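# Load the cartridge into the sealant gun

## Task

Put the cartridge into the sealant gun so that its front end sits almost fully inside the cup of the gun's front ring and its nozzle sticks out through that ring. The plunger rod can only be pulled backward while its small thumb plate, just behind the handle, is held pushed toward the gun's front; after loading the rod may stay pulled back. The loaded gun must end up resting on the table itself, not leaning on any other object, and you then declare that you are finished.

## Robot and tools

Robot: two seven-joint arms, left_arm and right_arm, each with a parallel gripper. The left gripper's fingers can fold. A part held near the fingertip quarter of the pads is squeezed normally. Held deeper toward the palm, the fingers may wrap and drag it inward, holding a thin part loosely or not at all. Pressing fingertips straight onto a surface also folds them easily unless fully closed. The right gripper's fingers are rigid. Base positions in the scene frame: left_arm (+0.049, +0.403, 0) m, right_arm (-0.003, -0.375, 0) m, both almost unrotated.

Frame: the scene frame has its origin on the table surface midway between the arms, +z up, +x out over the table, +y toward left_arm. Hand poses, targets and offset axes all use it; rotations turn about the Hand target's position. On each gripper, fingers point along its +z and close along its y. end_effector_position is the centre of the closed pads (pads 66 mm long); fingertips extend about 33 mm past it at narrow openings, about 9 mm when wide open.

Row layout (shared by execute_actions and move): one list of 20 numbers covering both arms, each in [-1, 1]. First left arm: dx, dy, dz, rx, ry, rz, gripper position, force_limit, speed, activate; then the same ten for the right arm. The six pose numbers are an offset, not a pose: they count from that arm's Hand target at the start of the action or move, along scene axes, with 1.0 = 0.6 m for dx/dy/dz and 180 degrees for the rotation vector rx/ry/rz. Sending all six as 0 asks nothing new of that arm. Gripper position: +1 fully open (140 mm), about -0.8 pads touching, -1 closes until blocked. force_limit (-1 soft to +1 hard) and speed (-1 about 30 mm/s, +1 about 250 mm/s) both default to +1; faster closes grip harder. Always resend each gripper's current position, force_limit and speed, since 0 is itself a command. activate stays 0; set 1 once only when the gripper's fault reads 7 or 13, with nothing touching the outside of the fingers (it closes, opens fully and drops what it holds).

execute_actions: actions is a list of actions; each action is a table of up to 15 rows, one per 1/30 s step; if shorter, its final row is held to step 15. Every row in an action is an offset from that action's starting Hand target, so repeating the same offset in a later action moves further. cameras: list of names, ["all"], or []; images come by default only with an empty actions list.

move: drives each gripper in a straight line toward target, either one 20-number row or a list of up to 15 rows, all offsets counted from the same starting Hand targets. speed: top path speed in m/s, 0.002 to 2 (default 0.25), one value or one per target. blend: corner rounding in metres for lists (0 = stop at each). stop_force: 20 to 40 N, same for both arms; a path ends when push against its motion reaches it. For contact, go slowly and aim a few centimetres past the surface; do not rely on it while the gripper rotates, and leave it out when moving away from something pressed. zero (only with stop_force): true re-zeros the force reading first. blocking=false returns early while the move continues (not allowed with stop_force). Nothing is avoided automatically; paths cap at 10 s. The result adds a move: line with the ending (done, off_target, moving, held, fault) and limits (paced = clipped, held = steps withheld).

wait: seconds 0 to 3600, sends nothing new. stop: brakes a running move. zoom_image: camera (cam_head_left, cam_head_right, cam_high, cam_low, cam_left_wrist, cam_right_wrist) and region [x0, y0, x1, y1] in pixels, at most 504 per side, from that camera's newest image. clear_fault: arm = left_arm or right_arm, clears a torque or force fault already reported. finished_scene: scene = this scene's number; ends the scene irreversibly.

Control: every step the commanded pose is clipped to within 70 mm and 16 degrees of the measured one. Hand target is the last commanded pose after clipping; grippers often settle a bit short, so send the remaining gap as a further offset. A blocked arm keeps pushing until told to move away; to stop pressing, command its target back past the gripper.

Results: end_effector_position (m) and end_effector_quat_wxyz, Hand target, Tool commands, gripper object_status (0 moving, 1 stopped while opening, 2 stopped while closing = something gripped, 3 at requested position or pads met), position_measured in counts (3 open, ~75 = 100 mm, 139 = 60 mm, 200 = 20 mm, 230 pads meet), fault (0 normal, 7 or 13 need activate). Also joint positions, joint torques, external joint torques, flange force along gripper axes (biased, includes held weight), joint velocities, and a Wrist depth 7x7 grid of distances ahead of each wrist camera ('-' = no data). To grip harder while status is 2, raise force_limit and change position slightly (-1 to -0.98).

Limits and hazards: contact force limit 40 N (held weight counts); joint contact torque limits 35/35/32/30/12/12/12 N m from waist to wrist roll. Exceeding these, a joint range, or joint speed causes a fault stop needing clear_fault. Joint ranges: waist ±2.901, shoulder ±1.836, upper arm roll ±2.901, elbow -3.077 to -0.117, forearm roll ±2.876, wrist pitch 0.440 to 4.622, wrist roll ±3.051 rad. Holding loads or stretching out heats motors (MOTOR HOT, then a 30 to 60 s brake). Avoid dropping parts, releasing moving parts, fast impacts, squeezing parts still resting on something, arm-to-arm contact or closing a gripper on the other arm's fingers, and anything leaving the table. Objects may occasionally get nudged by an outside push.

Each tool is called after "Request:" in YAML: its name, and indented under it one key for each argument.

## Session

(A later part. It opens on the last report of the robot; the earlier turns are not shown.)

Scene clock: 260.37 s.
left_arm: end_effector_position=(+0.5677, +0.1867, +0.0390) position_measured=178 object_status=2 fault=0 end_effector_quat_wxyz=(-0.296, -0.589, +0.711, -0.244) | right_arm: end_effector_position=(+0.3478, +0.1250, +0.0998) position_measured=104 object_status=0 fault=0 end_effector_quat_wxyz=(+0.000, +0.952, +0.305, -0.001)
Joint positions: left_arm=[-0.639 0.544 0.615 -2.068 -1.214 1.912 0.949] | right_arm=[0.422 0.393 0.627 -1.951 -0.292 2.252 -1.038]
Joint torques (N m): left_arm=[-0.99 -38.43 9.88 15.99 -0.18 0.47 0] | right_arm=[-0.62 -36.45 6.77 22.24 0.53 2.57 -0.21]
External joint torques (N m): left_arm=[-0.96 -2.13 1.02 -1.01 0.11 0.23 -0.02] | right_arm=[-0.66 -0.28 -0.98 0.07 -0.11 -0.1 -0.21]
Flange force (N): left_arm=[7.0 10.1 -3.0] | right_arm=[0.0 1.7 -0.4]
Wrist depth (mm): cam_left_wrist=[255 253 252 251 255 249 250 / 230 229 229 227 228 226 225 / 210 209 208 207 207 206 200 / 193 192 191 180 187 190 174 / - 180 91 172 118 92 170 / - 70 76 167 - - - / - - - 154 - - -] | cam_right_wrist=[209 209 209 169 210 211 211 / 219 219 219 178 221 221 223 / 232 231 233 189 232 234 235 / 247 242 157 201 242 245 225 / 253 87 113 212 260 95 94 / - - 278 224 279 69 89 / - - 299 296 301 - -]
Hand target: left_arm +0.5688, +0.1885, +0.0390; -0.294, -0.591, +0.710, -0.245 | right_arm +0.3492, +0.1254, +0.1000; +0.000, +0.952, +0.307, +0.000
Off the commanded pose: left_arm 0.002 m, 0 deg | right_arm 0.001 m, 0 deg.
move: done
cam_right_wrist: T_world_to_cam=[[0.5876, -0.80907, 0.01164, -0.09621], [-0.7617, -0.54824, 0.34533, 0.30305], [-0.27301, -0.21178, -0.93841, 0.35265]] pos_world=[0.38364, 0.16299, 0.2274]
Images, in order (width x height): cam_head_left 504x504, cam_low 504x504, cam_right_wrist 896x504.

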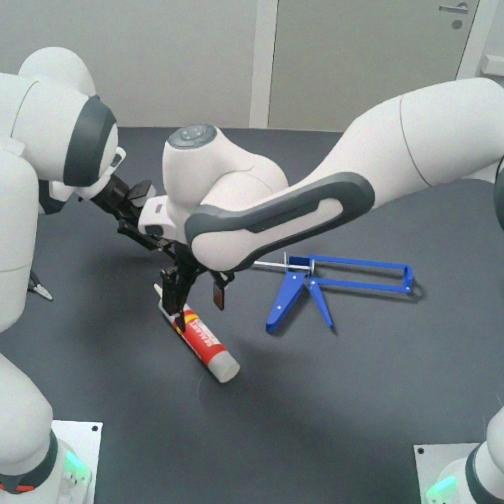

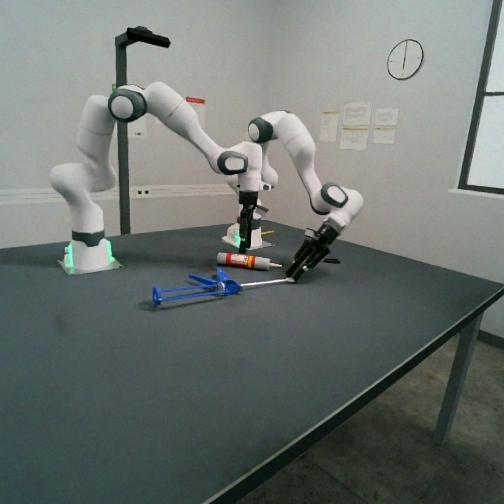

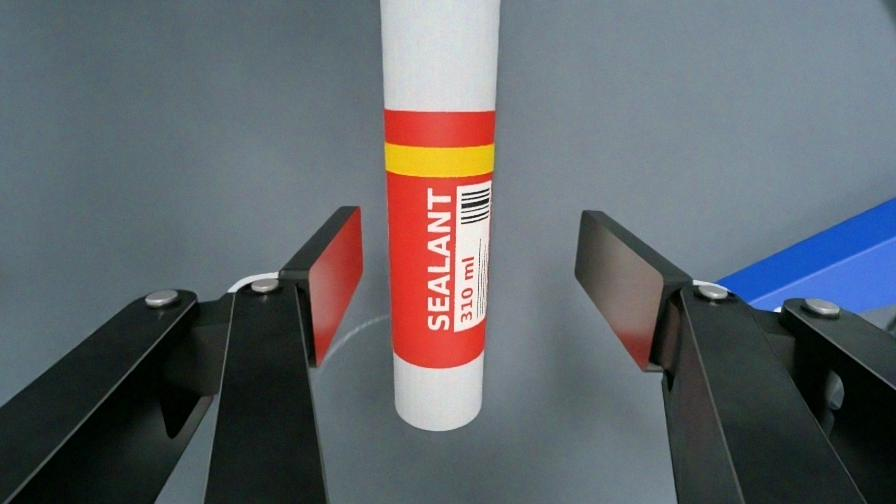

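Request:
move:
  target:
    - [0,0,0,0,0,0,-1,-0.6,-1,0, -0.0182,0.0108,-0.0817,0,0,-0.001,0.1,-0.1,1,0]
    - [0,0,0,0,0,0,-1,-0.6,-1,0, -0.0182,0.0108,-0.0817,0,0,-0.001,-1,-0.1,-1,0]
    - [0,0,0,0,0,0,-1,-0.6,-1,0, -0.0182,0.0108,-0.0417,0,0,-0.001,-1,-0.1,-1,0]
  speed: [0.15,0.1,0.04]
  cameras: ["cam_right_wrist","cam_low"]

Request:
zoom_image:
  camera: "cam_low"
  region: [180, 210, 320, 310]

Scene clock: 285.97 s.
left_arm: end_effector_position=(+0.5677, +0.1867, +0.0390) position_measured=178 object_status=2 fault=0 end_effector_quat_wxyz=(-0.296, -0.589, +0.711, -0.244) | right_arm: end_effector_position=(+0.3370, +0.1299, +0.0712) position_measured=158 object_status=2 fault=0 end_effector_quat_wxyz=(+0.002, +0.952, +0.305, -0.001)
Joint positions: left_arm=[-0.639 0.544 0.615 -2.068 -1.214 1.912 0.949] | right_arm=[0.463 0.436 0.6 -1.969 -0.329 2.304 -0.995]
Joint velocities: left_arm=[within noise] | right_arm=[-0.001 0 0.001 0 0 -0.005 -0.002]
Joint torques (N m): left_arm=[-0.98 -38.45 9.91 15.94 -0.18 0.46 0.08] | right_arm=[-1.21 -40.27 8.55 22.76 0.93 2.67 -0.24]
External joint torques (N m): left_arm=[-0.91 -1.99 1.05 -1.18 0.12 0.21 0.05] | right_arm=[-1.31 -3.36 0.31 1.53 0.32 0.05 -0.24]
Flange force (N): left_arm=[6.7 10.4 -2.9] | right_arm=[-4.4 4.3 -8.0]
Wrist depth (mm): cam_left_wrist=[255 254 252 247 251 250 256 / 230 229 228 227 227 226 226 / 210 209 209 208 207 206 163 / 193 192 192 180 187 190 190 / 178 181 92 172 118 92 173 / 168 70 76 167 - - - / - - - 154 - - -] | cam_right_wrist=[181 183 183 122 182 186 186 / 192 193 193 129 195 195 195 / 203 202 204 135 203 206 207 / 213 214 213 143 152 218 216 / 227 87 93 154 113 91 200 / - 67 69 165 240 71 - / - 68 - 176 - - 70]
Hand target: left_arm +0.5688, +0.1885, +0.0390; -0.294, -0.591, +0.710, -0.245 | right_arm +0.3383, +0.1319, +0.0749; +0.000, +0.952, +0.306, +0.000
Off the commanded pose: left_arm 0.002 m, 0 deg | right_arm 0.004 m, 0 deg.
move: off_target (right_arm)
cam_right_wrist: T_world_to_cam=[[0.58863, -0.80824, 0.01588, -0.08635], [-0.76134, -0.54766, 0.34703, 0.30705], [-0.27179, -0.21636, -0.93772, 0.32396]] pos_world=[0.37265, 0.16846, 0.1986]
Images, in order (width x height): cam_low 504x504, cam_right_wrist 896x504.

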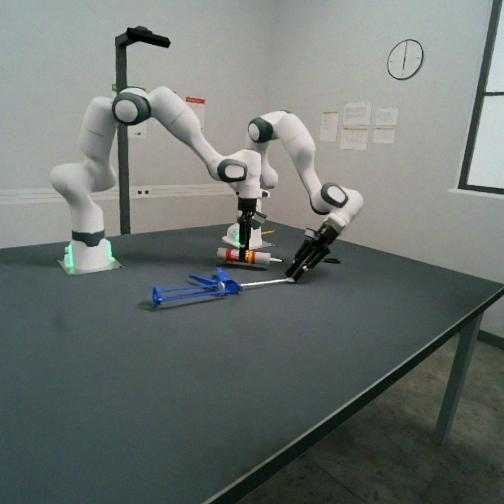

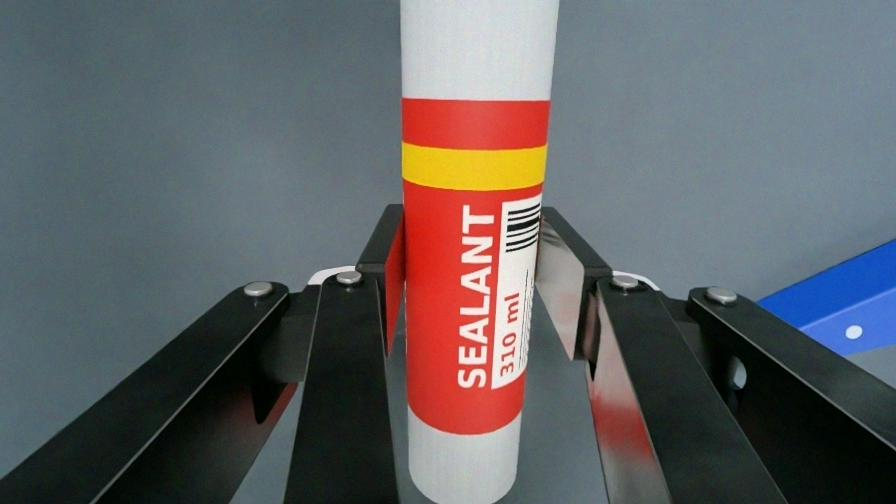

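Scaled by 3.600 from the camera's image (finer frame: 720x720).

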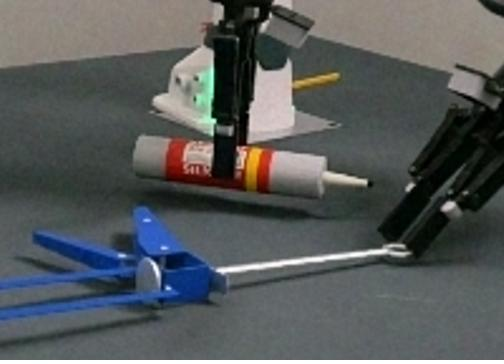

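Request:
move:
  target:
    - [0,0,0,0,0,0,-1,-0.6,-1,0, 0,0,0.1,0,0,0,-1,-0.1,-1,0]
    - [0,0,0,0,0,0,-1,-0.6,-1,0, 0.3125,-0.4533,0.0835,0.0382,0.06,-0.754,-1,-0.1,-1,0]
  speed: [0.08,0.3]
  blend: [0.01,0]
  cameras: ["cam_right_wrist","cam_low","cam_head_right"]

Request:
zoom_image:
  camera: "cam_low"
  region: [130, 230, 270, 320]

Request:
zoom_image:
  camera: "cam_head_right"
  region: [270, 200, 440, 330]

Scene clock: 313.90 s.
left_arm: end_effector_position=(+0.5677, +0.1867, +0.0390) position_measured=178 object_status=2 fault=0 end_effector_quat_wxyz=(-0.296, -0.589, +0.711, -0.244) | right_arm: end_effector_position=(+0.5216, -0.1411, +0.1214) position_measured=158 object_status=2 fault=0 end_effector_quat_wxyz=(+0.062, -0.637, +0.766, +0.059)
Joint positions: left_arm=[-0.639 0.544 0.615 -2.068 -1.214 1.912 0.949] | right_arm=[0.316 0.14 0.093 -2.189 0.207 2.397 0.396]
Joint velocities: left_arm=[within noise] | right_arm=[0 0 0.001 0 0.001 0 0.006]
Joint torques (N m): left_arm=[-1.05 -38.4 9.86 15.98 -0.2 0.47 0.04] | right_arm=[-0.2 -37.47 -0.6 24.41 0.3 3.14 0.14]
External joint torques (N m): left_arm=[-0.95 -1.84 0.99 -1.2 0.09 0.22 0.02] | right_arm=[-0.17 -2.63 -1.1 1.94 -0.21 0.5 0.15]
Flange force (N): left_arm=[6.5 10.1 -2.6] | right_arm=[-0.2 -0.1 -4.8]
Wrist depth (mm): cam_left_wrist=[250 254 253 251 251 245 250 / 230 229 228 227 227 226 226 / 210 209 209 208 206 206 209 / 193 192 192 182 187 190 189 / 178 181 91 172 118 92 175 / 168 70 76 167 - - - / - - - 154 - - -] | cam_right_wrist=[215 215 216 122 215 219 221 / 230 228 231 129 231 232 238 / 248 253 251 135 227 254 256 / 270 271 263 144 157 279 278 / 295 81 93 153 113 91 307 / - 67 69 164 - 71 - / - 68 - 176 - - 70]
Hand target: left_arm +0.5688, +0.1885, +0.0390; -0.294, -0.591, +0.710, -0.245 | right_arm +0.5258, -0.1401, +0.1250; +0.067, -0.637, +0.766, +0.056
Off the commanded pose: left_arm 0.002 m, 0 deg | right_arm 0.006 m, 1 deg.
move: off_target (right_arm)
cam_right_wrist: T_world_to_cam=[[-0.98519, 0.17, 0.02247, 0.54321], [0.15842, 0.85219, 0.49867, -0.01903], [0.06563, 0.49484, -0.8665, 0.27836]] pos_world=[0.51991, -0.21387, 0.23848]
Images, in order (width x height): cam_head_right 504x504, cam_low 504x504, cam_right_wrist 896x504.

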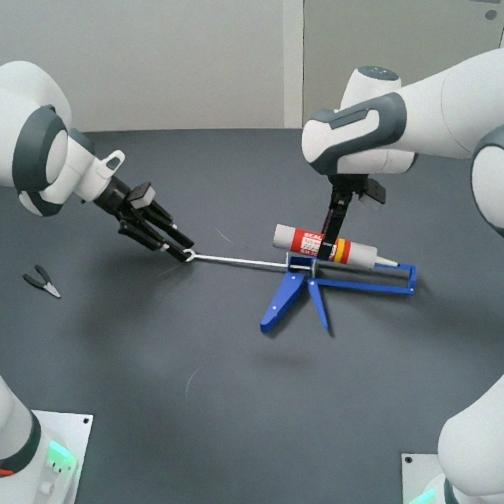

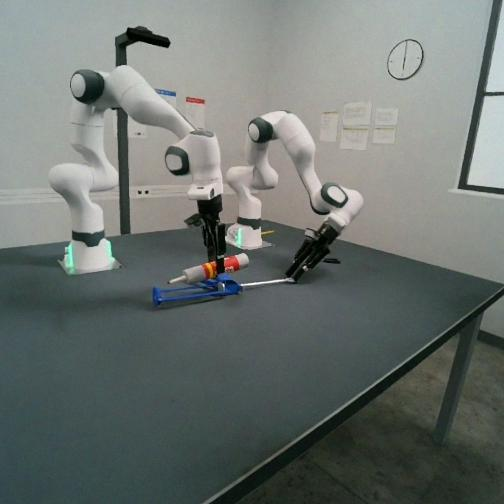

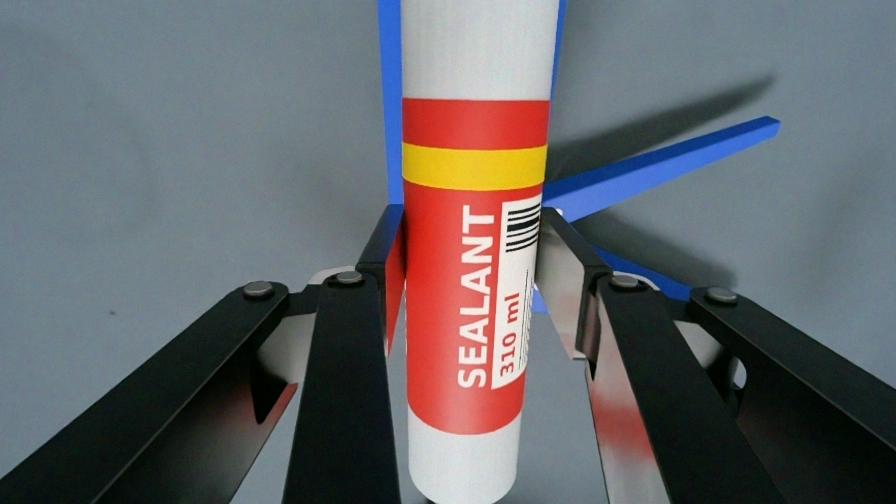

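Scaled by 3.600 from the camera's image (finer frame: 720x720).

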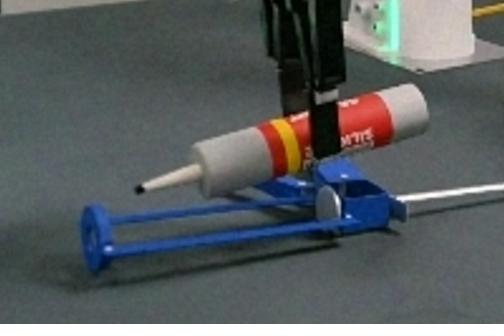

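Scaled by 2.965 from the camera's image (finer frame: 720x720).

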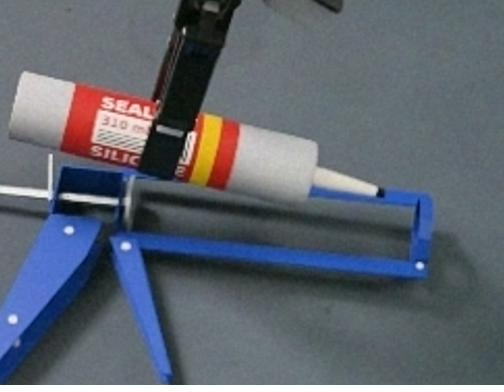

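Request:
move:
  target:
    - [0,0,0,0,0,0,-1,-0.6,-1,0, -0.0077,-0.027,-0.0497,0.0153,-0.0028,0,-1,-0.1,-1,0]
    - [0,0,0,0,0,0,-1,-0.6,-1,0, -0.0248,-0.1152,-0.0727,0.0153,-0.0028,0,-1,-0.1,-1,0]
  speed: [0.06,0.05]
  blend: [0.005,0]
  cameras: ["cam_right_wrist","cam_low","cam_head_right"]

Request:
zoom_image:
  camera: "cam_low"
  region: [140, 250, 250, 315]

Request:
zoom_image:
  camera: "cam_head_right"
  region: [280, 220, 430, 320]

Scene clock: 344.43 s.
left_arm: end_effector_position=(+0.5677, +0.1868, +0.0390) position_measured=178 object_status=2 fault=0 end_effector_quat_wxyz=(-0.296, -0.589, +0.711, -0.244) | right_arm: end_effector_position=(+0.5089, -0.2097, +0.0791) position_measured=158 object_status=2 fault=0 end_effector_quat_wxyz=(+0.081, -0.635, +0.765, +0.072)
Joint positions: left_arm=[-0.639 0.544 0.615 -2.068 -1.214 1.912 0.949] | right_arm=[0.195 0.125 0.092 -2.344 0.332 2.525 0.158]
Joint velocities: left_arm=[within noise] | right_arm=[-0.001 0 0 0.001 -0.001 0.001 -0.005]
Joint torques (N m): left_arm=[-1.1 -38.47 9.76 16.05 -0.18 0.55 0.03] | right_arm=[-0.87 -35.87 0.17 21.23 0.8 2.83 -0.25]
External joint torques (N m): left_arm=[-1.03 -2.06 0.91 -1.03 0.11 0.3 0] | right_arm=[-0.91 -3.08 -0.3 0.31 0.5 0.26 -0.24]
Flange force (N): left_arm=[7.0 10.1 -2.7] | right_arm=[3.3 6.1 -6.1]
Wrist depth (mm): cam_left_wrist=[256 253 252 251 251 250 249 / 230 229 228 227 227 226 226 / 210 205 208 207 207 207 206 / 193 192 191 180 188 190 186 / 178 180 92 172 118 92 176 / 168 70 76 167 - - - / - - - 154 - - -] | cam_right_wrist=[175 175 173 123 156 178 179 / 190 190 187 129 186 192 194 / 206 207 208 136 202 210 212 / 226 223 219 143 152 227 233 / 249 81 93 154 113 91 259 / - 67 69 166 186 71 - / - 68 - 178 - - 70]
Hand target: left_arm +0.5688, +0.1885, +0.0390; -0.294, -0.591, +0.710, -0.245 | right_arm +0.5109, -0.2092, +0.0814; +0.085, -0.635, +0.764, +0.071
Off the commanded pose: left_arm 0.002 m, 0 deg | right_arm 0.003 m, 0 deg.
move: done
cam_right_wrist: T_world_to_cam=[[-0.98484, 0.1726, 0.01762, 0.54409], [0.15482, 0.82847, 0.53821, 0.05639], [0.0783, 0.53278, -0.84262, 0.2761]] pos_world=[0.50549, -0.28773, 0.19271]
Images, in order (width x height): cam_head_right 504x504, cam_low 504x504, cam_right_wrist 896x504.

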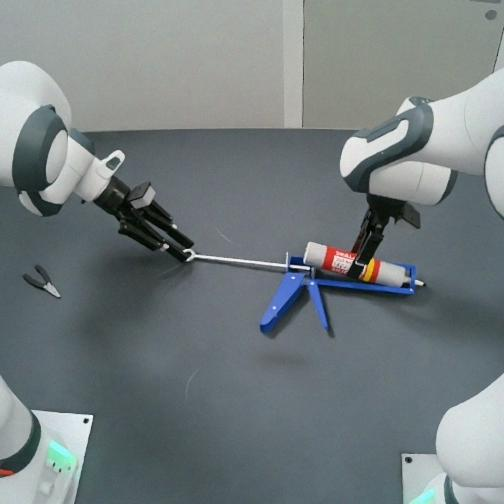

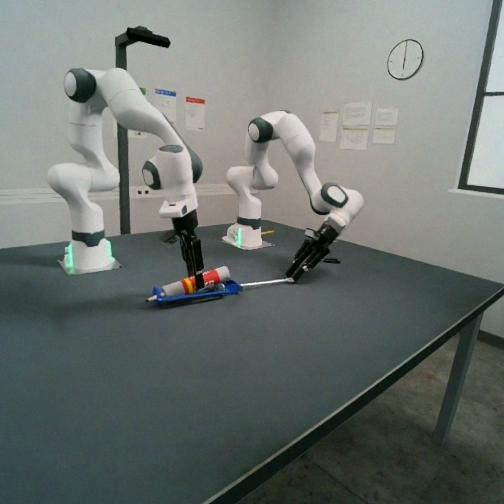

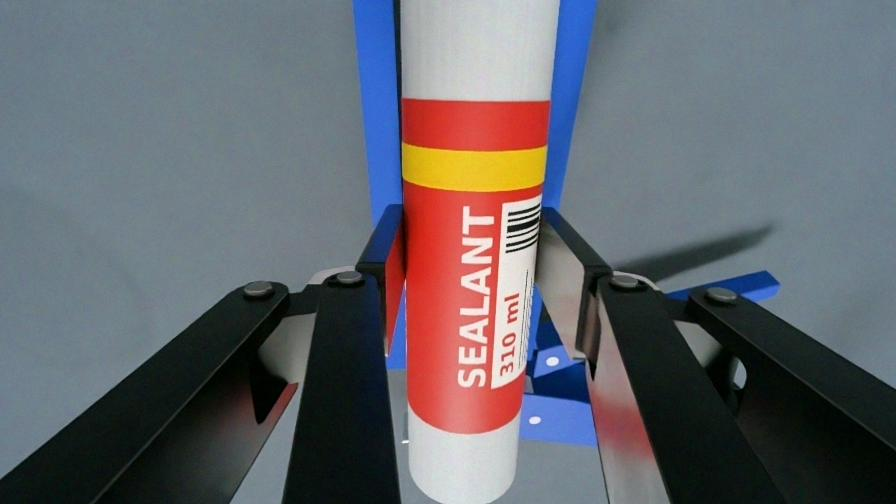

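Scaled by 4.582 from the camera's image (finer frame: 720x720).

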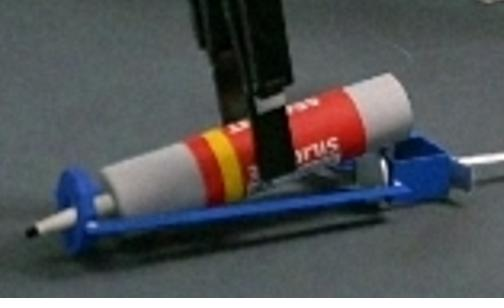

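Scaled by 3.360 from the camera's image (finer frame: 720x720).

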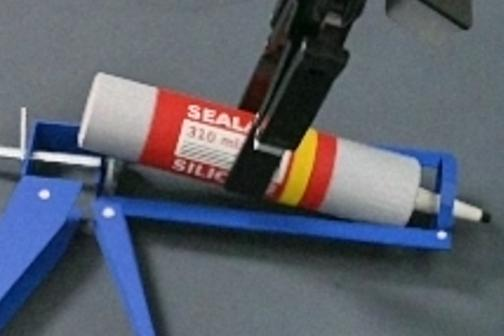

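Request:
move:
  target:
    - [0,0,0,0,0,0,-1,-0.6,-1,0, -0.0022,-0.016,-0.0045,0,0,0,-1,-0.1,-1,0]
    - [0,0,0,0,0,0,-1,-0.6,-1,0, -0.0042,-0.0273,-0.0062,0,0,0,-1,-0.1,-1,0]
  speed: 0.04
  blend: [0.002,0]
  stop_force: 20
  cameras: ["cam_right_wrist","cam_low","cam_head_right"]

Request:
zoom_image:
  camera: "cam_low"
  region: [140, 250, 250, 315]

Request:
zoom_image:
  camera: "cam_head_right"
  region: [280, 220, 430, 320]

Scene clock: 381.73 s.
left_arm: end_effector_position=(+0.5679, +0.1868, +0.0392) position_measured=178 object_status=2 fault=0 end_effector_quat_wxyz=(-0.296, -0.589, +0.711, -0.244) | right_arm: end_effector_position=(+0.5071, -0.2255, +0.0765) position_measured=158 object_status=2 fault=0 end_effector_quat_wxyz=(+0.082, -0.635, +0.764, +0.072)
Joint positions: left_arm=[-0.639 0.544 0.615 -2.068 -1.214 1.912 0.949] | right_arm=[0.173 0.116 0.086 -2.362 0.343 2.531 0.118]
Joint torques (N m): left_arm=[-1.06 -38.17 9.73 16.01 -0.2 0.68 0.02] | right_arm=[-0.75 -34.66 -0.19 20.52 0.76 2.79 -0.26]
External joint torques (N m): left_arm=[-1.09 -1.66 0.77 -1.1 0.09 0.43 0] | right_arm=[-0.74 -2.38 -0.56 -0.16 0.48 0.24 -0.25]
Flange force (N): left_arm=[6.4 9.6 -1.8] | right_arm=[3.3 6.0 -4.7]
Wrist depth (mm): cam_left_wrist=[256 255 250 251 251 256 250 / 231 230 229 228 231 226 226 / 210 209 209 208 207 207 206 / 193 193 192 180 188 190 189 / 178 181 91 172 118 92 175 / 168 70 76 167 - - - / - - - 154 - - -] | cam_right_wrist=[173 173 171 122 148 176 177 / 187 187 188 129 167 190 191 / 203 204 205 136 199 208 208 / 227 227 220 144 148 228 228 / 247 82 93 154 113 90 255 / - 67 69 166 - 71 - / - 68 - 178 - - 70]
Hand target: left_arm +0.5688, +0.1885, +0.0390; -0.294, -0.591, +0.710, -0.245 | right_arm +0.5084, -0.2256, +0.0777; +0.085, -0.635, +0.764, +0.071
Off the commanded pose: left_arm 0.002 m, 0 deg | right_arm 0.002 m, 0 deg.
move: done
cam_right_wrist: T_world_to_cam=[[-0.98511, 0.17123, 0.0153, 0.54509], [0.15233, 0.82815, 0.53942, 0.07225], [0.07969, 0.53372, -0.8419, 0.2819]] pos_world=[0.5035, -0.30362, 0.19002]
Images, in order (width x height): cam_head_right 504x504, cam_low 504x504, cam_right_wrist 896x504.

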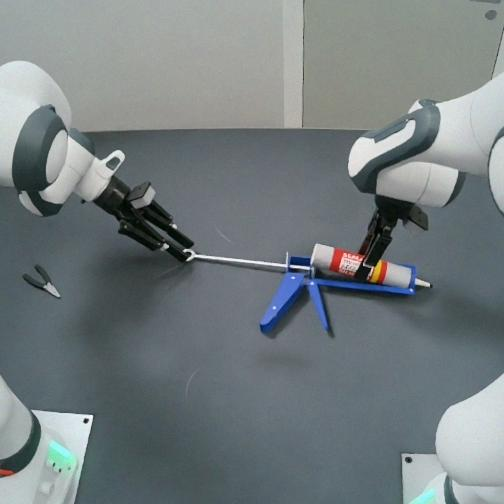

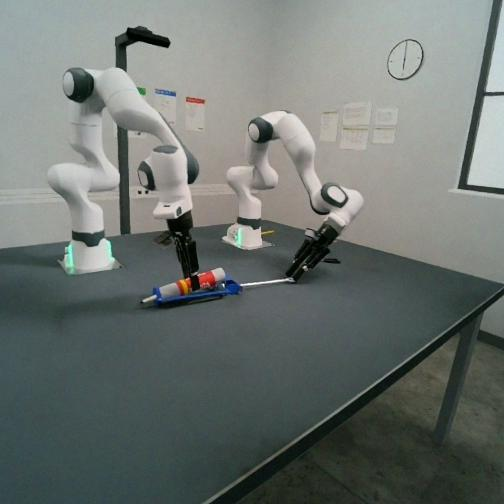

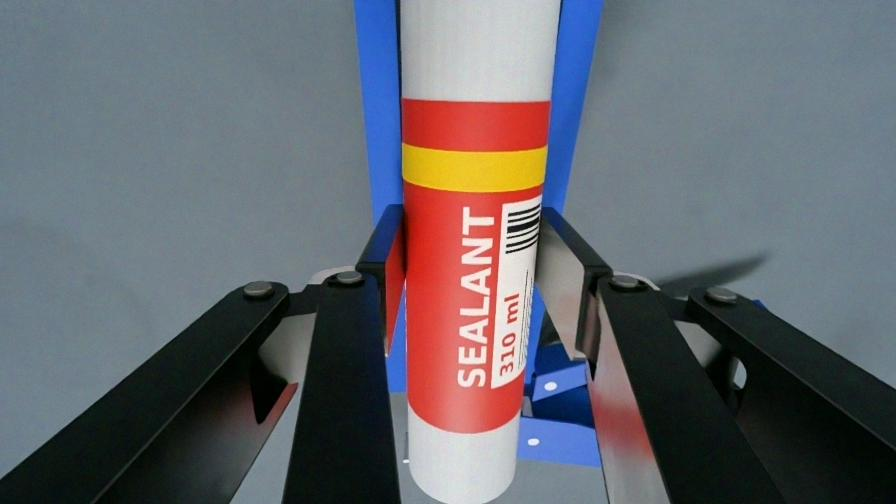

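Scaled by 4.582 from the camera's image (finer frame: 720x720).

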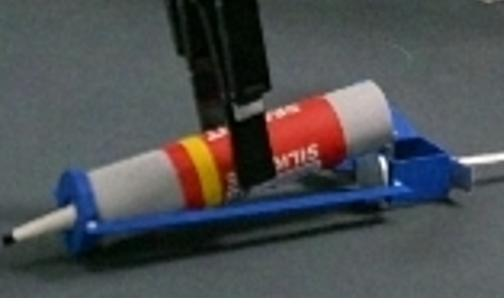

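Scaled by 3.360 from the camera's image (finer frame: 720x720).

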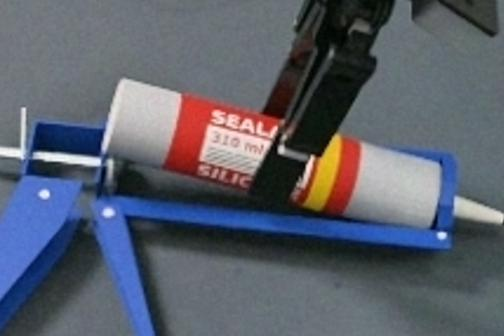

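Request:
move:
  target:
    - [0,0,0,0,0,0,-1,-0.6,-1,0, -0.001,-0.0057,-0.0018,0,0,0,-1,-0.1,-1,0]
    - [0,0,0,0,0,0,-1,-0.6,-1,0, -0.0005,-0.0025,-0.0143,-0.0267,0.005,0,-1,-0.1,-1,0]
  speed: 0.03
  cameras: ["cam_right_wrist","cam_low","cam_head_right"]

Request:
zoom_image:
  camera: "cam_low"
  region: [140, 250, 250, 315]

Request:
zoom_image:
  camera: "cam_head_right"
  region: [280, 220, 430, 320]

Scene clock: 392.97 s.
left_arm: end_effector_position=(+0.5671, +0.1870, +0.0400) position_measured=178 object_status=2 fault=0 end_effector_quat_wxyz=(-0.297, -0.590, +0.710, -0.245) | right_arm: end_effector_position=(+0.5111, -0.2260, +0.0753) position_measured=158 object_status=2 fault=0 end_effector_quat_wxyz=(+0.058, -0.635, +0.769, +0.044)
Joint positions: left_arm=[-0.639 0.543 0.617 -2.069 -1.214 1.908 0.948] | right_arm=[0.215 0.131 0.068 -2.338 0.21 2.525 0.257]
Joint velocities: left_arm=[within noise] | right_arm=[-0.001 -0.001 0 0.001 0 -0.001 0.007]
Joint torques (N m): left_arm=[-1.73 -37.41 9.35 16.33 -0.36 1.13 0.07] | right_arm=[-0.19 -28.2 -0.97 18.5 -0.42 2.76 -0.21]
External joint torques (N m): left_arm=[-1.67 -0.92 0.47 -0.8 -0.06 0.9 0.05] | right_arm=[-0.32 4.65 -1.46 -2.23 -0.78 0.14 -0.2]
Flange force (N): left_arm=[5.7 7.8 0.5] | right_arm=[1.1 -4.3 10.3]
Wrist depth (mm): cam_left_wrist=[258 256 255 253 253 252 253 / 231 231 234 225 228 229 228 / 211 211 209 209 208 208 207 / 193 193 193 180 189 191 191 / 179 182 91 175 118 92 177 / 168 70 76 168 - - - / - - - 155 - - -] | cam_right_wrist=[177 178 177 126 152 178 180 / 190 190 190 132 168 190 190 / 204 205 204 137 181 205 208 / 221 222 218 144 149 223 223 / 241 82 93 152 113 91 238 / - 67 69 160 176 71 - / - 68 - 171 - - 70]
Hand target: left_arm +0.5688, +0.1885, +0.0390; -0.294, -0.591, +0.710, -0.245 | right_arm +0.5081, -0.2271, +0.0691; +0.053, -0.638, +0.767, +0.044
Off the commanded pose: left_arm 0.002 m, 0 deg | right_arm 0.007 m, 1 deg.
move: off_target (right_arm)
cam_right_wrist: T_world_to_cam=[[-0.98371, 0.17969, 0.00457, 0.55113], [0.16019, 0.86485, 0.47579, 0.08172], [0.08155, 0.46878, -0.87955, 0.26799]] pos_world=[0.50721, -0.29534, 0.19431]
Images, in order (width x height): cam_head_right 504x504, cam_low 504x504, cam_right_wrist 896x504.

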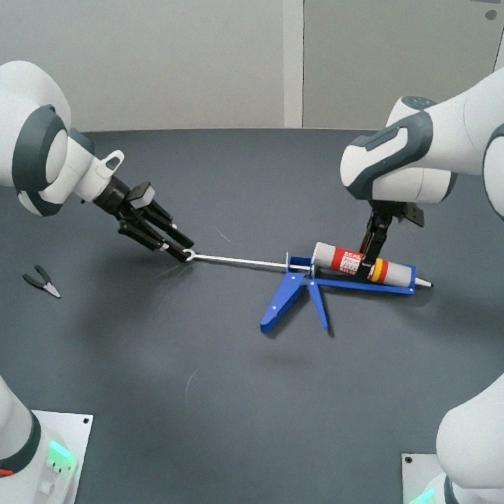

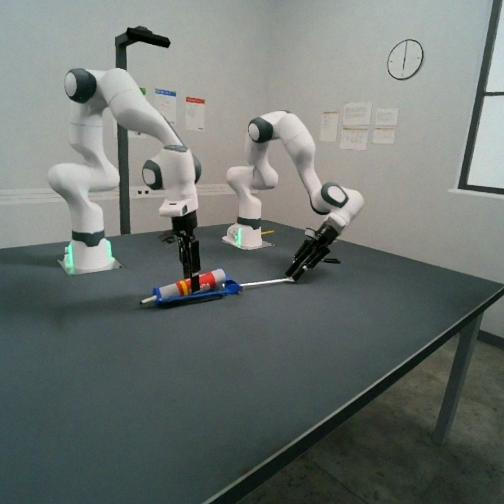

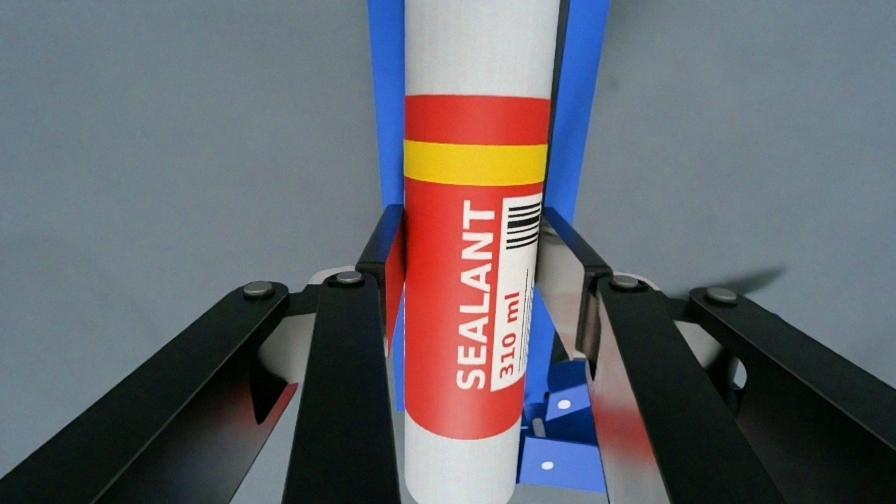

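Scaled by 4.582 from the camera's image (finer frame: 720x720).

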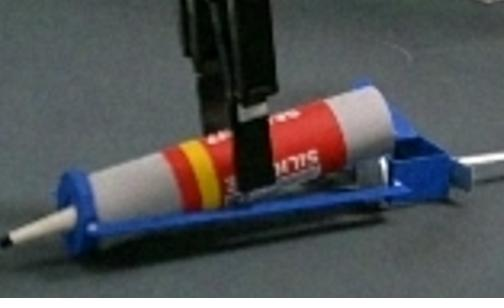

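Scaled by 3.360 from the camera's image (finer frame: 720x720).

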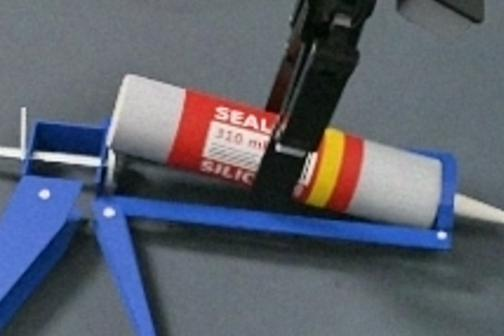

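Request:
move:
  target:
    - [0,0,0,0,0,0,-1,-0.6,-1,0, 0,0,0.0125,0,0,0,-1,-0.1,-1,0]
    - [0,0,0,0,0,0,-1,-0.6,-1,0, -0.0015,-0.0082,0.0118,0,0,0,-1,-0.1,-1,0]
  speed: 0.03
  cameras: ["cam_right_wrist","cam_low","cam_head_right"]

Request:
zoom_image:
  camera: "cam_low"
  region: [140, 250, 250, 315]

Request:
zoom_image:
  camera: "cam_head_right"
  region: [280, 220, 430, 320]

Scene clock: 412.17 s.
left_arm: end_effector_position=(+0.5673, +0.1868, +0.0398) position_measured=178 object_status=2 fault=0 end_effector_quat_wxyz=(-0.297, -0.590, +0.710, -0.244) | right_arm: end_effector_position=(+0.5073, -0.2298, +0.0751) position_measured=158 object_status=2 fault=0 end_effector_quat_wxyz=(+0.053, -0.636, +0.769, +0.045)
Joint positions: left_arm=[-0.64 0.543 0.617 -2.069 -1.214 1.909 0.948] | right_arm=[0.213 0.125 0.064 -2.343 0.205 2.513 0.255]
Joint velocities: left_arm=[within noise] | right_arm=[-0.001 0 0.001 -0.001 -0.001 0 -0.005]
Joint torques (N m): left_arm=[-1.17 -37.58 9.57 16.12 -0.32 0.7 0.07] | right_arm=[-1.53 -35.74 -1.45 20.63 0.08 2.29 -0.25]
External joint torques (N m): left_arm=[-1.36 -1.14 0.48 -0.95 -0.03 0.44 0.05] | right_arm=[-1.54 -2.97 -1.78 -0.14 -0.3 -0.32 -0.24]
Flange force (N): left_arm=[5.5 8.0 -0.5] | right_arm=[5.3 5.3 -7.8]
Wrist depth (mm): cam_left_wrist=[256 256 253 253 248 253 252 / 232 230 230 229 228 232 227 / 211 210 210 209 208 208 207 / 194 193 193 186 188 191 190 / 179 181 92 175 118 92 176 / 169 70 76 168 - - - / - - - 155 - - -] | cam_right_wrist=[179 179 177 126 152 177 180 / 188 189 189 132 169 195 192 / 203 203 204 138 200 206 210 / 219 220 217 143 152 215 222 / 235 87 93 152 113 90 245 / - 67 69 162 175 71 - / - 68 - 171 - - 70]
Hand target: left_arm +0.5688, +0.1885, +0.0390; -0.294, -0.591, +0.710, -0.245 | right_arm +0.5072, -0.2320, +0.0762; +0.053, -0.638, +0.767, +0.044
Off the commanded pose: left_arm 0.002 m, 0 deg | right_arm 0.002 m, 0 deg.
move: done
cam_right_wrist: T_world_to_cam=[[-0.98402, 0.17761, 0.01279, 0.54715], [0.16266, 0.86732, 0.47042, 0.08546], [0.07246, 0.46498, -0.88235, 0.27392]] pos_world=[0.50465, -0.29867, 0.1945]
Images, in order (width x height): cam_head_right 504x504, cam_low 504x504, cam_right_wrist 896x504.

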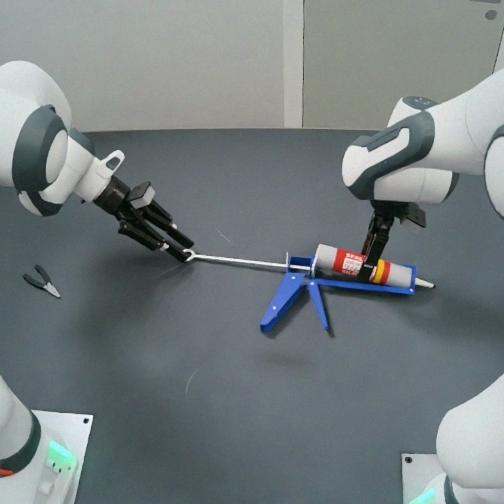

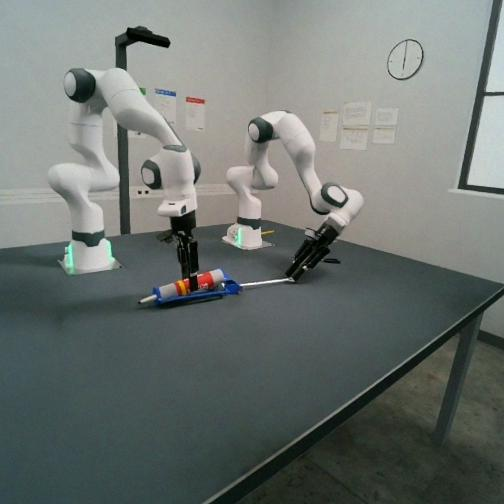

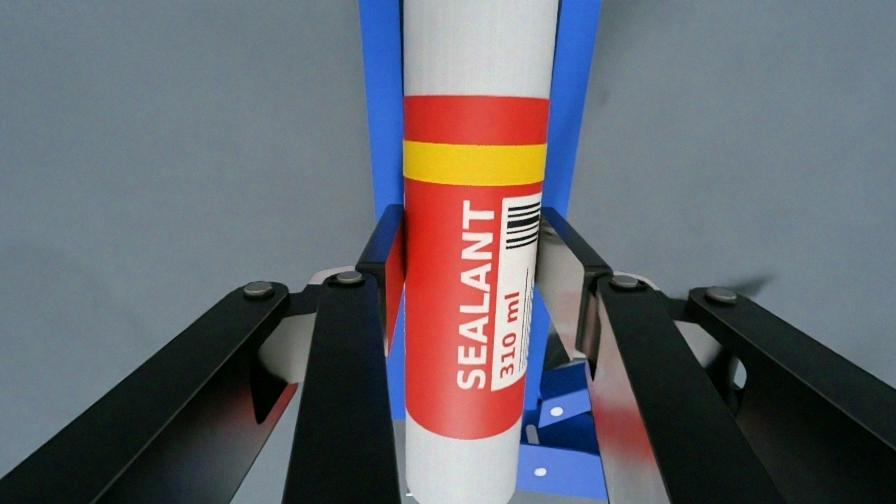

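Scaled by 4.582 from the camera's image (finer frame: 720x720).

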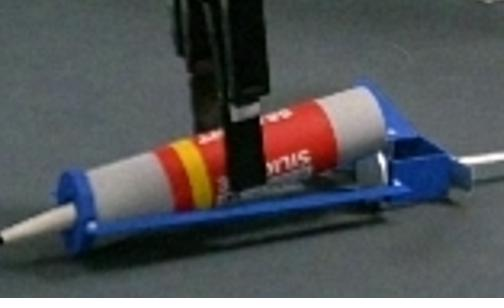

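Scaled by 3.360 from the camera's image (finer frame: 720x720).

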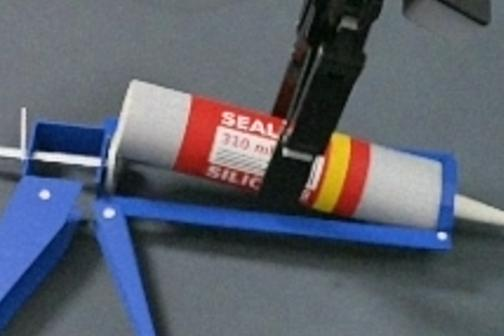

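Request:
move:
  target: [0,0,0,0,0,0,-1,-0.6,-1,0, 0,0.0016,-0.0128,0,0,0,-1,-0.1,-1,0]
  speed: 0.03
  cameras: ["cam_right_wrist","cam_low","cam_head_right"]

Request:
zoom_image:
  camera: "cam_low"
  region: [140, 250, 250, 315]

Request:
zoom_image:
  camera: "cam_head_right"
  region: [280, 220, 430, 320]

Scene clock: 420.27 s.
left_arm: end_effector_position=(+0.5674, +0.1868, +0.0399) position_measured=178 object_status=2 fault=0 end_effector_quat_wxyz=(-0.297, -0.590, +0.710, -0.245) | right_arm: end_effector_position=(+0.5067, -0.2301, +0.0694) position_measured=158 object_status=2 fault=0 end_effector_quat_wxyz=(+0.052, -0.637, +0.768, +0.045)
Joint positions: left_arm=[-0.64 0.543 0.617 -2.069 -1.214 1.909 0.948] | right_arm=[0.213 0.137 0.065 -2.345 0.205 2.524 0.252]
Joint torques (N m): left_arm=[-1.19 -37.25 9.43 16.19 -0.31 0.68 0.08] | right_arm=[-1.29 -33.53 -0.79 20.24 0.28 2.88 -0.26]
External joint torques (N m): left_arm=[-1.19 -0.8 0.49 -0.95 -0.01 0.44 0.06] | right_arm=[-1.23 -0.57 -1.1 -0.36 -0.08 0.27 -0.25]
Flange force (N): left_arm=[4.5 7.1 -0.2] | right_arm=[3.5 1.6 -0.9]
Wrist depth (mm): cam_left_wrist=[258 255 254 253 252 252 252 / 231 230 230 229 228 228 227 / 211 210 209 209 208 208 207 / 194 193 193 180 189 191 191 / 179 181 92 175 118 92 176 / 168 70 76 168 - - - / - - - 155 - - -] | cam_right_wrist=[171 171 170 123 149 174 177 / 181 183 184 129 163 186 187 / 200 197 198 137 193 201 201 / 208 214 208 143 153 214 215 / 231 87 93 153 113 90 237 / - 67 69 165 218 71 - / - 68 - 175 - - 70]
Hand target: left_arm +0.5688, +0.1885, +0.0390; -0.294, -0.591, +0.710, -0.245 | right_arm +0.5072, -0.2311, +0.0685; +0.053, -0.638, +0.767, +0.044
Off the commanded pose: left_arm 0.002 m, 0 deg | right_arm 0.001 m, 0 deg.
move: done
cam_right_wrist: T_world_to_cam=[[-0.9845, 0.17479, 0.01406, 0.54619], [0.16089, 0.86848, 0.46888, 0.08975], [0.06975, 0.46388, -0.88315, 0.27023]] pos_world=[0.50444, -0.29877, 0.18889]
Images, in order (width x height): cam_head_right 504x504, cam_low 504x504, cam_right_wrist 896x504.

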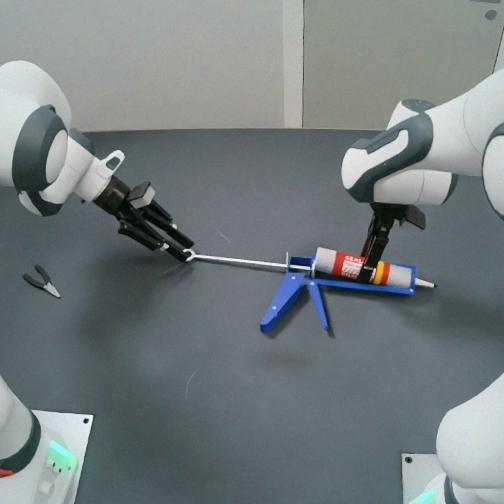

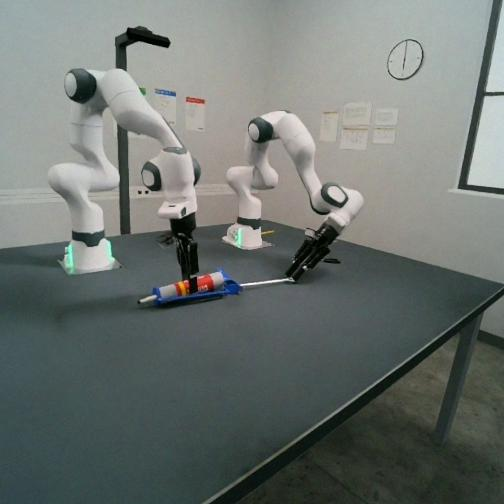

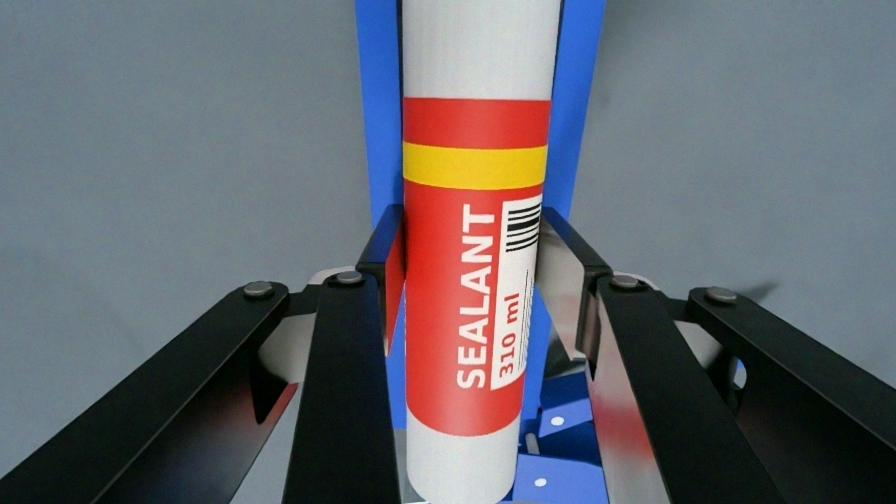

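Scaled by 4.582 from the camera's image (finer frame: 720x720).

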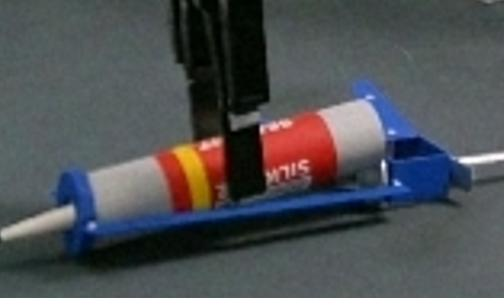

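Scaled by 3.360 from the camera's image (finer frame: 720x720).

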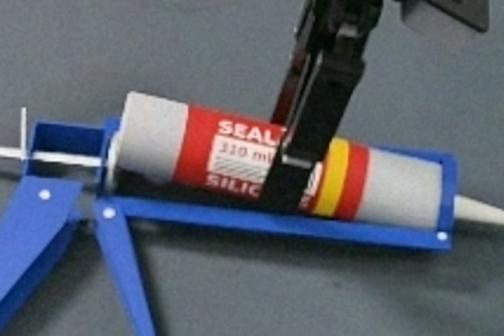

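Request:
move:
  target:
    - [0,0,0,0,0,0,-1,-0.6,-1,0, 0.0005,0.0025,-0.01,-0.0218,0.0041,0,-1,-0.1,-1,0]
    - [0,0,0,0,0,0,-1,-0.6,-1,0, 0.0005,0.0025,-0.0095,-0.0218,0.0041,0,0.05,-0.1,-1,0]
    - [0,0,0,0,0,0,-1,-0.6,-1,0, 0.0005,0.0045,-0.0095,-0.0447,0.0083,0,0.05,-0.1,-1,0]
  speed: 0.03
  cameras: ["cam_right_wrist","cam_low","cam_head_right"]

Request:
zoom_image:
  camera: "cam_low"
  region: [140, 250, 250, 315]

Scene clock: 433.40 s.
left_arm: end_effector_position=(+0.5678, +0.1870, +0.0400) position_measured=178 object_status=2 fault=0 end_effector_quat_wxyz=(-0.296, -0.590, +0.710, -0.245) | right_arm: end_effector_position=(+0.5077, -0.2280, +0.0632) position_measured=123 object_status=3 fault=0 end_effector_quat_wxyz=(+0.000, -0.639, +0.769, -0.001)
Joint positions: left_arm=[-0.64 0.543 0.618 -2.069 -1.215 1.91 0.948] | right_arm=[0.319 0.181 0.01 -2.282 -0.005 2.463 0.469]
Joint velocities: left_arm=[within noise] | right_arm=[-0.002 0.002 0 -0.001 0 -0.001 0.005]
Joint torques (N m): left_arm=[-1.26 -37.51 9.26 16.2 -0.2 0.57 0.07] | right_arm=[-0.2 -34.98 -0.98 20.76 0.15 2.23 0.07]
External joint torques (N m): left_arm=[-1.25 -1.09 0.33 -0.9 0.09 0.33 0.05] | right_arm=[-0.14 -0.41 -1.15 0.13 -0.32 -0.3 0.07]
Flange force (N): left_arm=[5.1 7.5 -0.7] | right_arm=[0.8 -0.2 -1.6]
Wrist depth (mm): cam_left_wrist=[257 256 253 252 252 252 251 / 232 232 230 229 228 228 227 / 211 210 209 209 208 207 207 / 194 193 193 180 143 191 190 / 179 181 92 173 96 92 176 / 169 70 76 168 - - - / - - - 155 - - -] | cam_right_wrist=[175 175 175 131 146 177 178 / 183 183 182 138 160 187 187 / 192 193 193 145 171 198 197 / 203 200 162 154 154 204 205 / 212 84 93 165 166 91 217 / - 77 - 176 206 - - / - - - 190 217 - -]
Hand target: left_arm +0.5688, +0.1885, +0.0390; -0.294, -0.591, +0.710, -0.245 | right_arm +0.5075, -0.2284, +0.0628; -0.002, -0.639, +0.769, -0.001
Off the commanded pose: left_arm 0.002 m, 0 deg | right_arm 0.001 m, 0 deg.
move: done
cam_right_wrist: T_world_to_cam=[[-0.98475, 0.17359, 0.01191, 0.54694], [0.16714, 0.92466, 0.34216, 0.10837], [0.04838, 0.33893, -0.93957, 0.24968]] pos_world=[0.5084, -0.27978, 0.19099]
Images, in order (width x height): cam_head_right 504x504, cam_low 504x504, cam_right_wrist 896x504.

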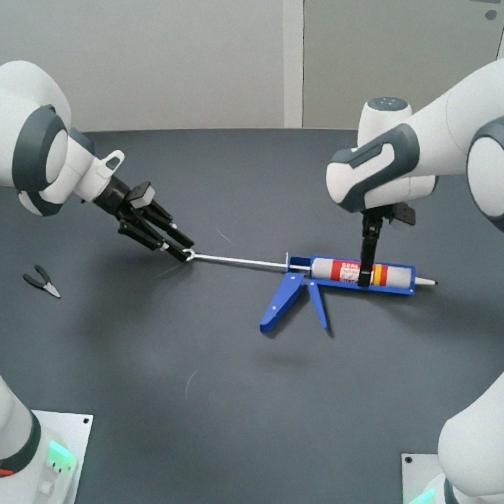

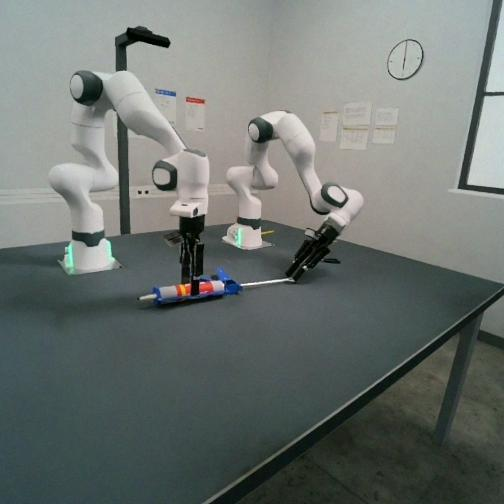

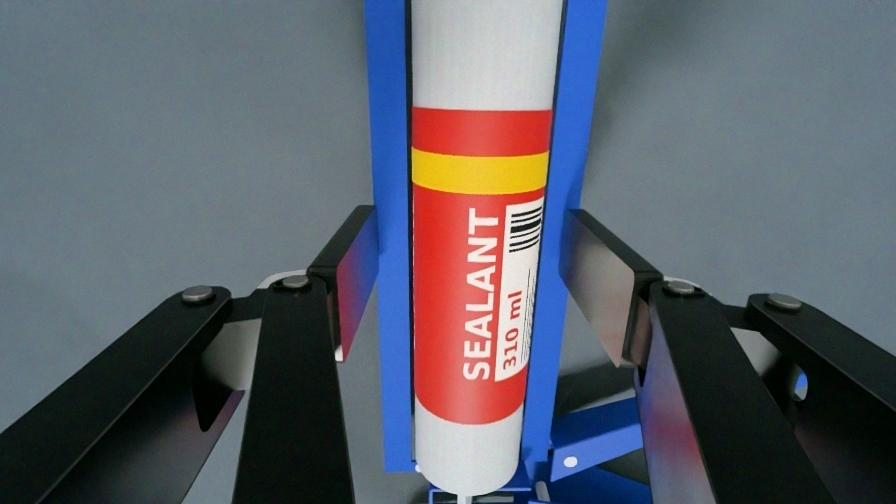

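Scaled by 4.582 from the camera's image (finer frame: 720x720).

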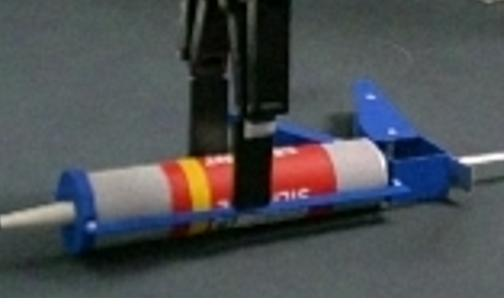

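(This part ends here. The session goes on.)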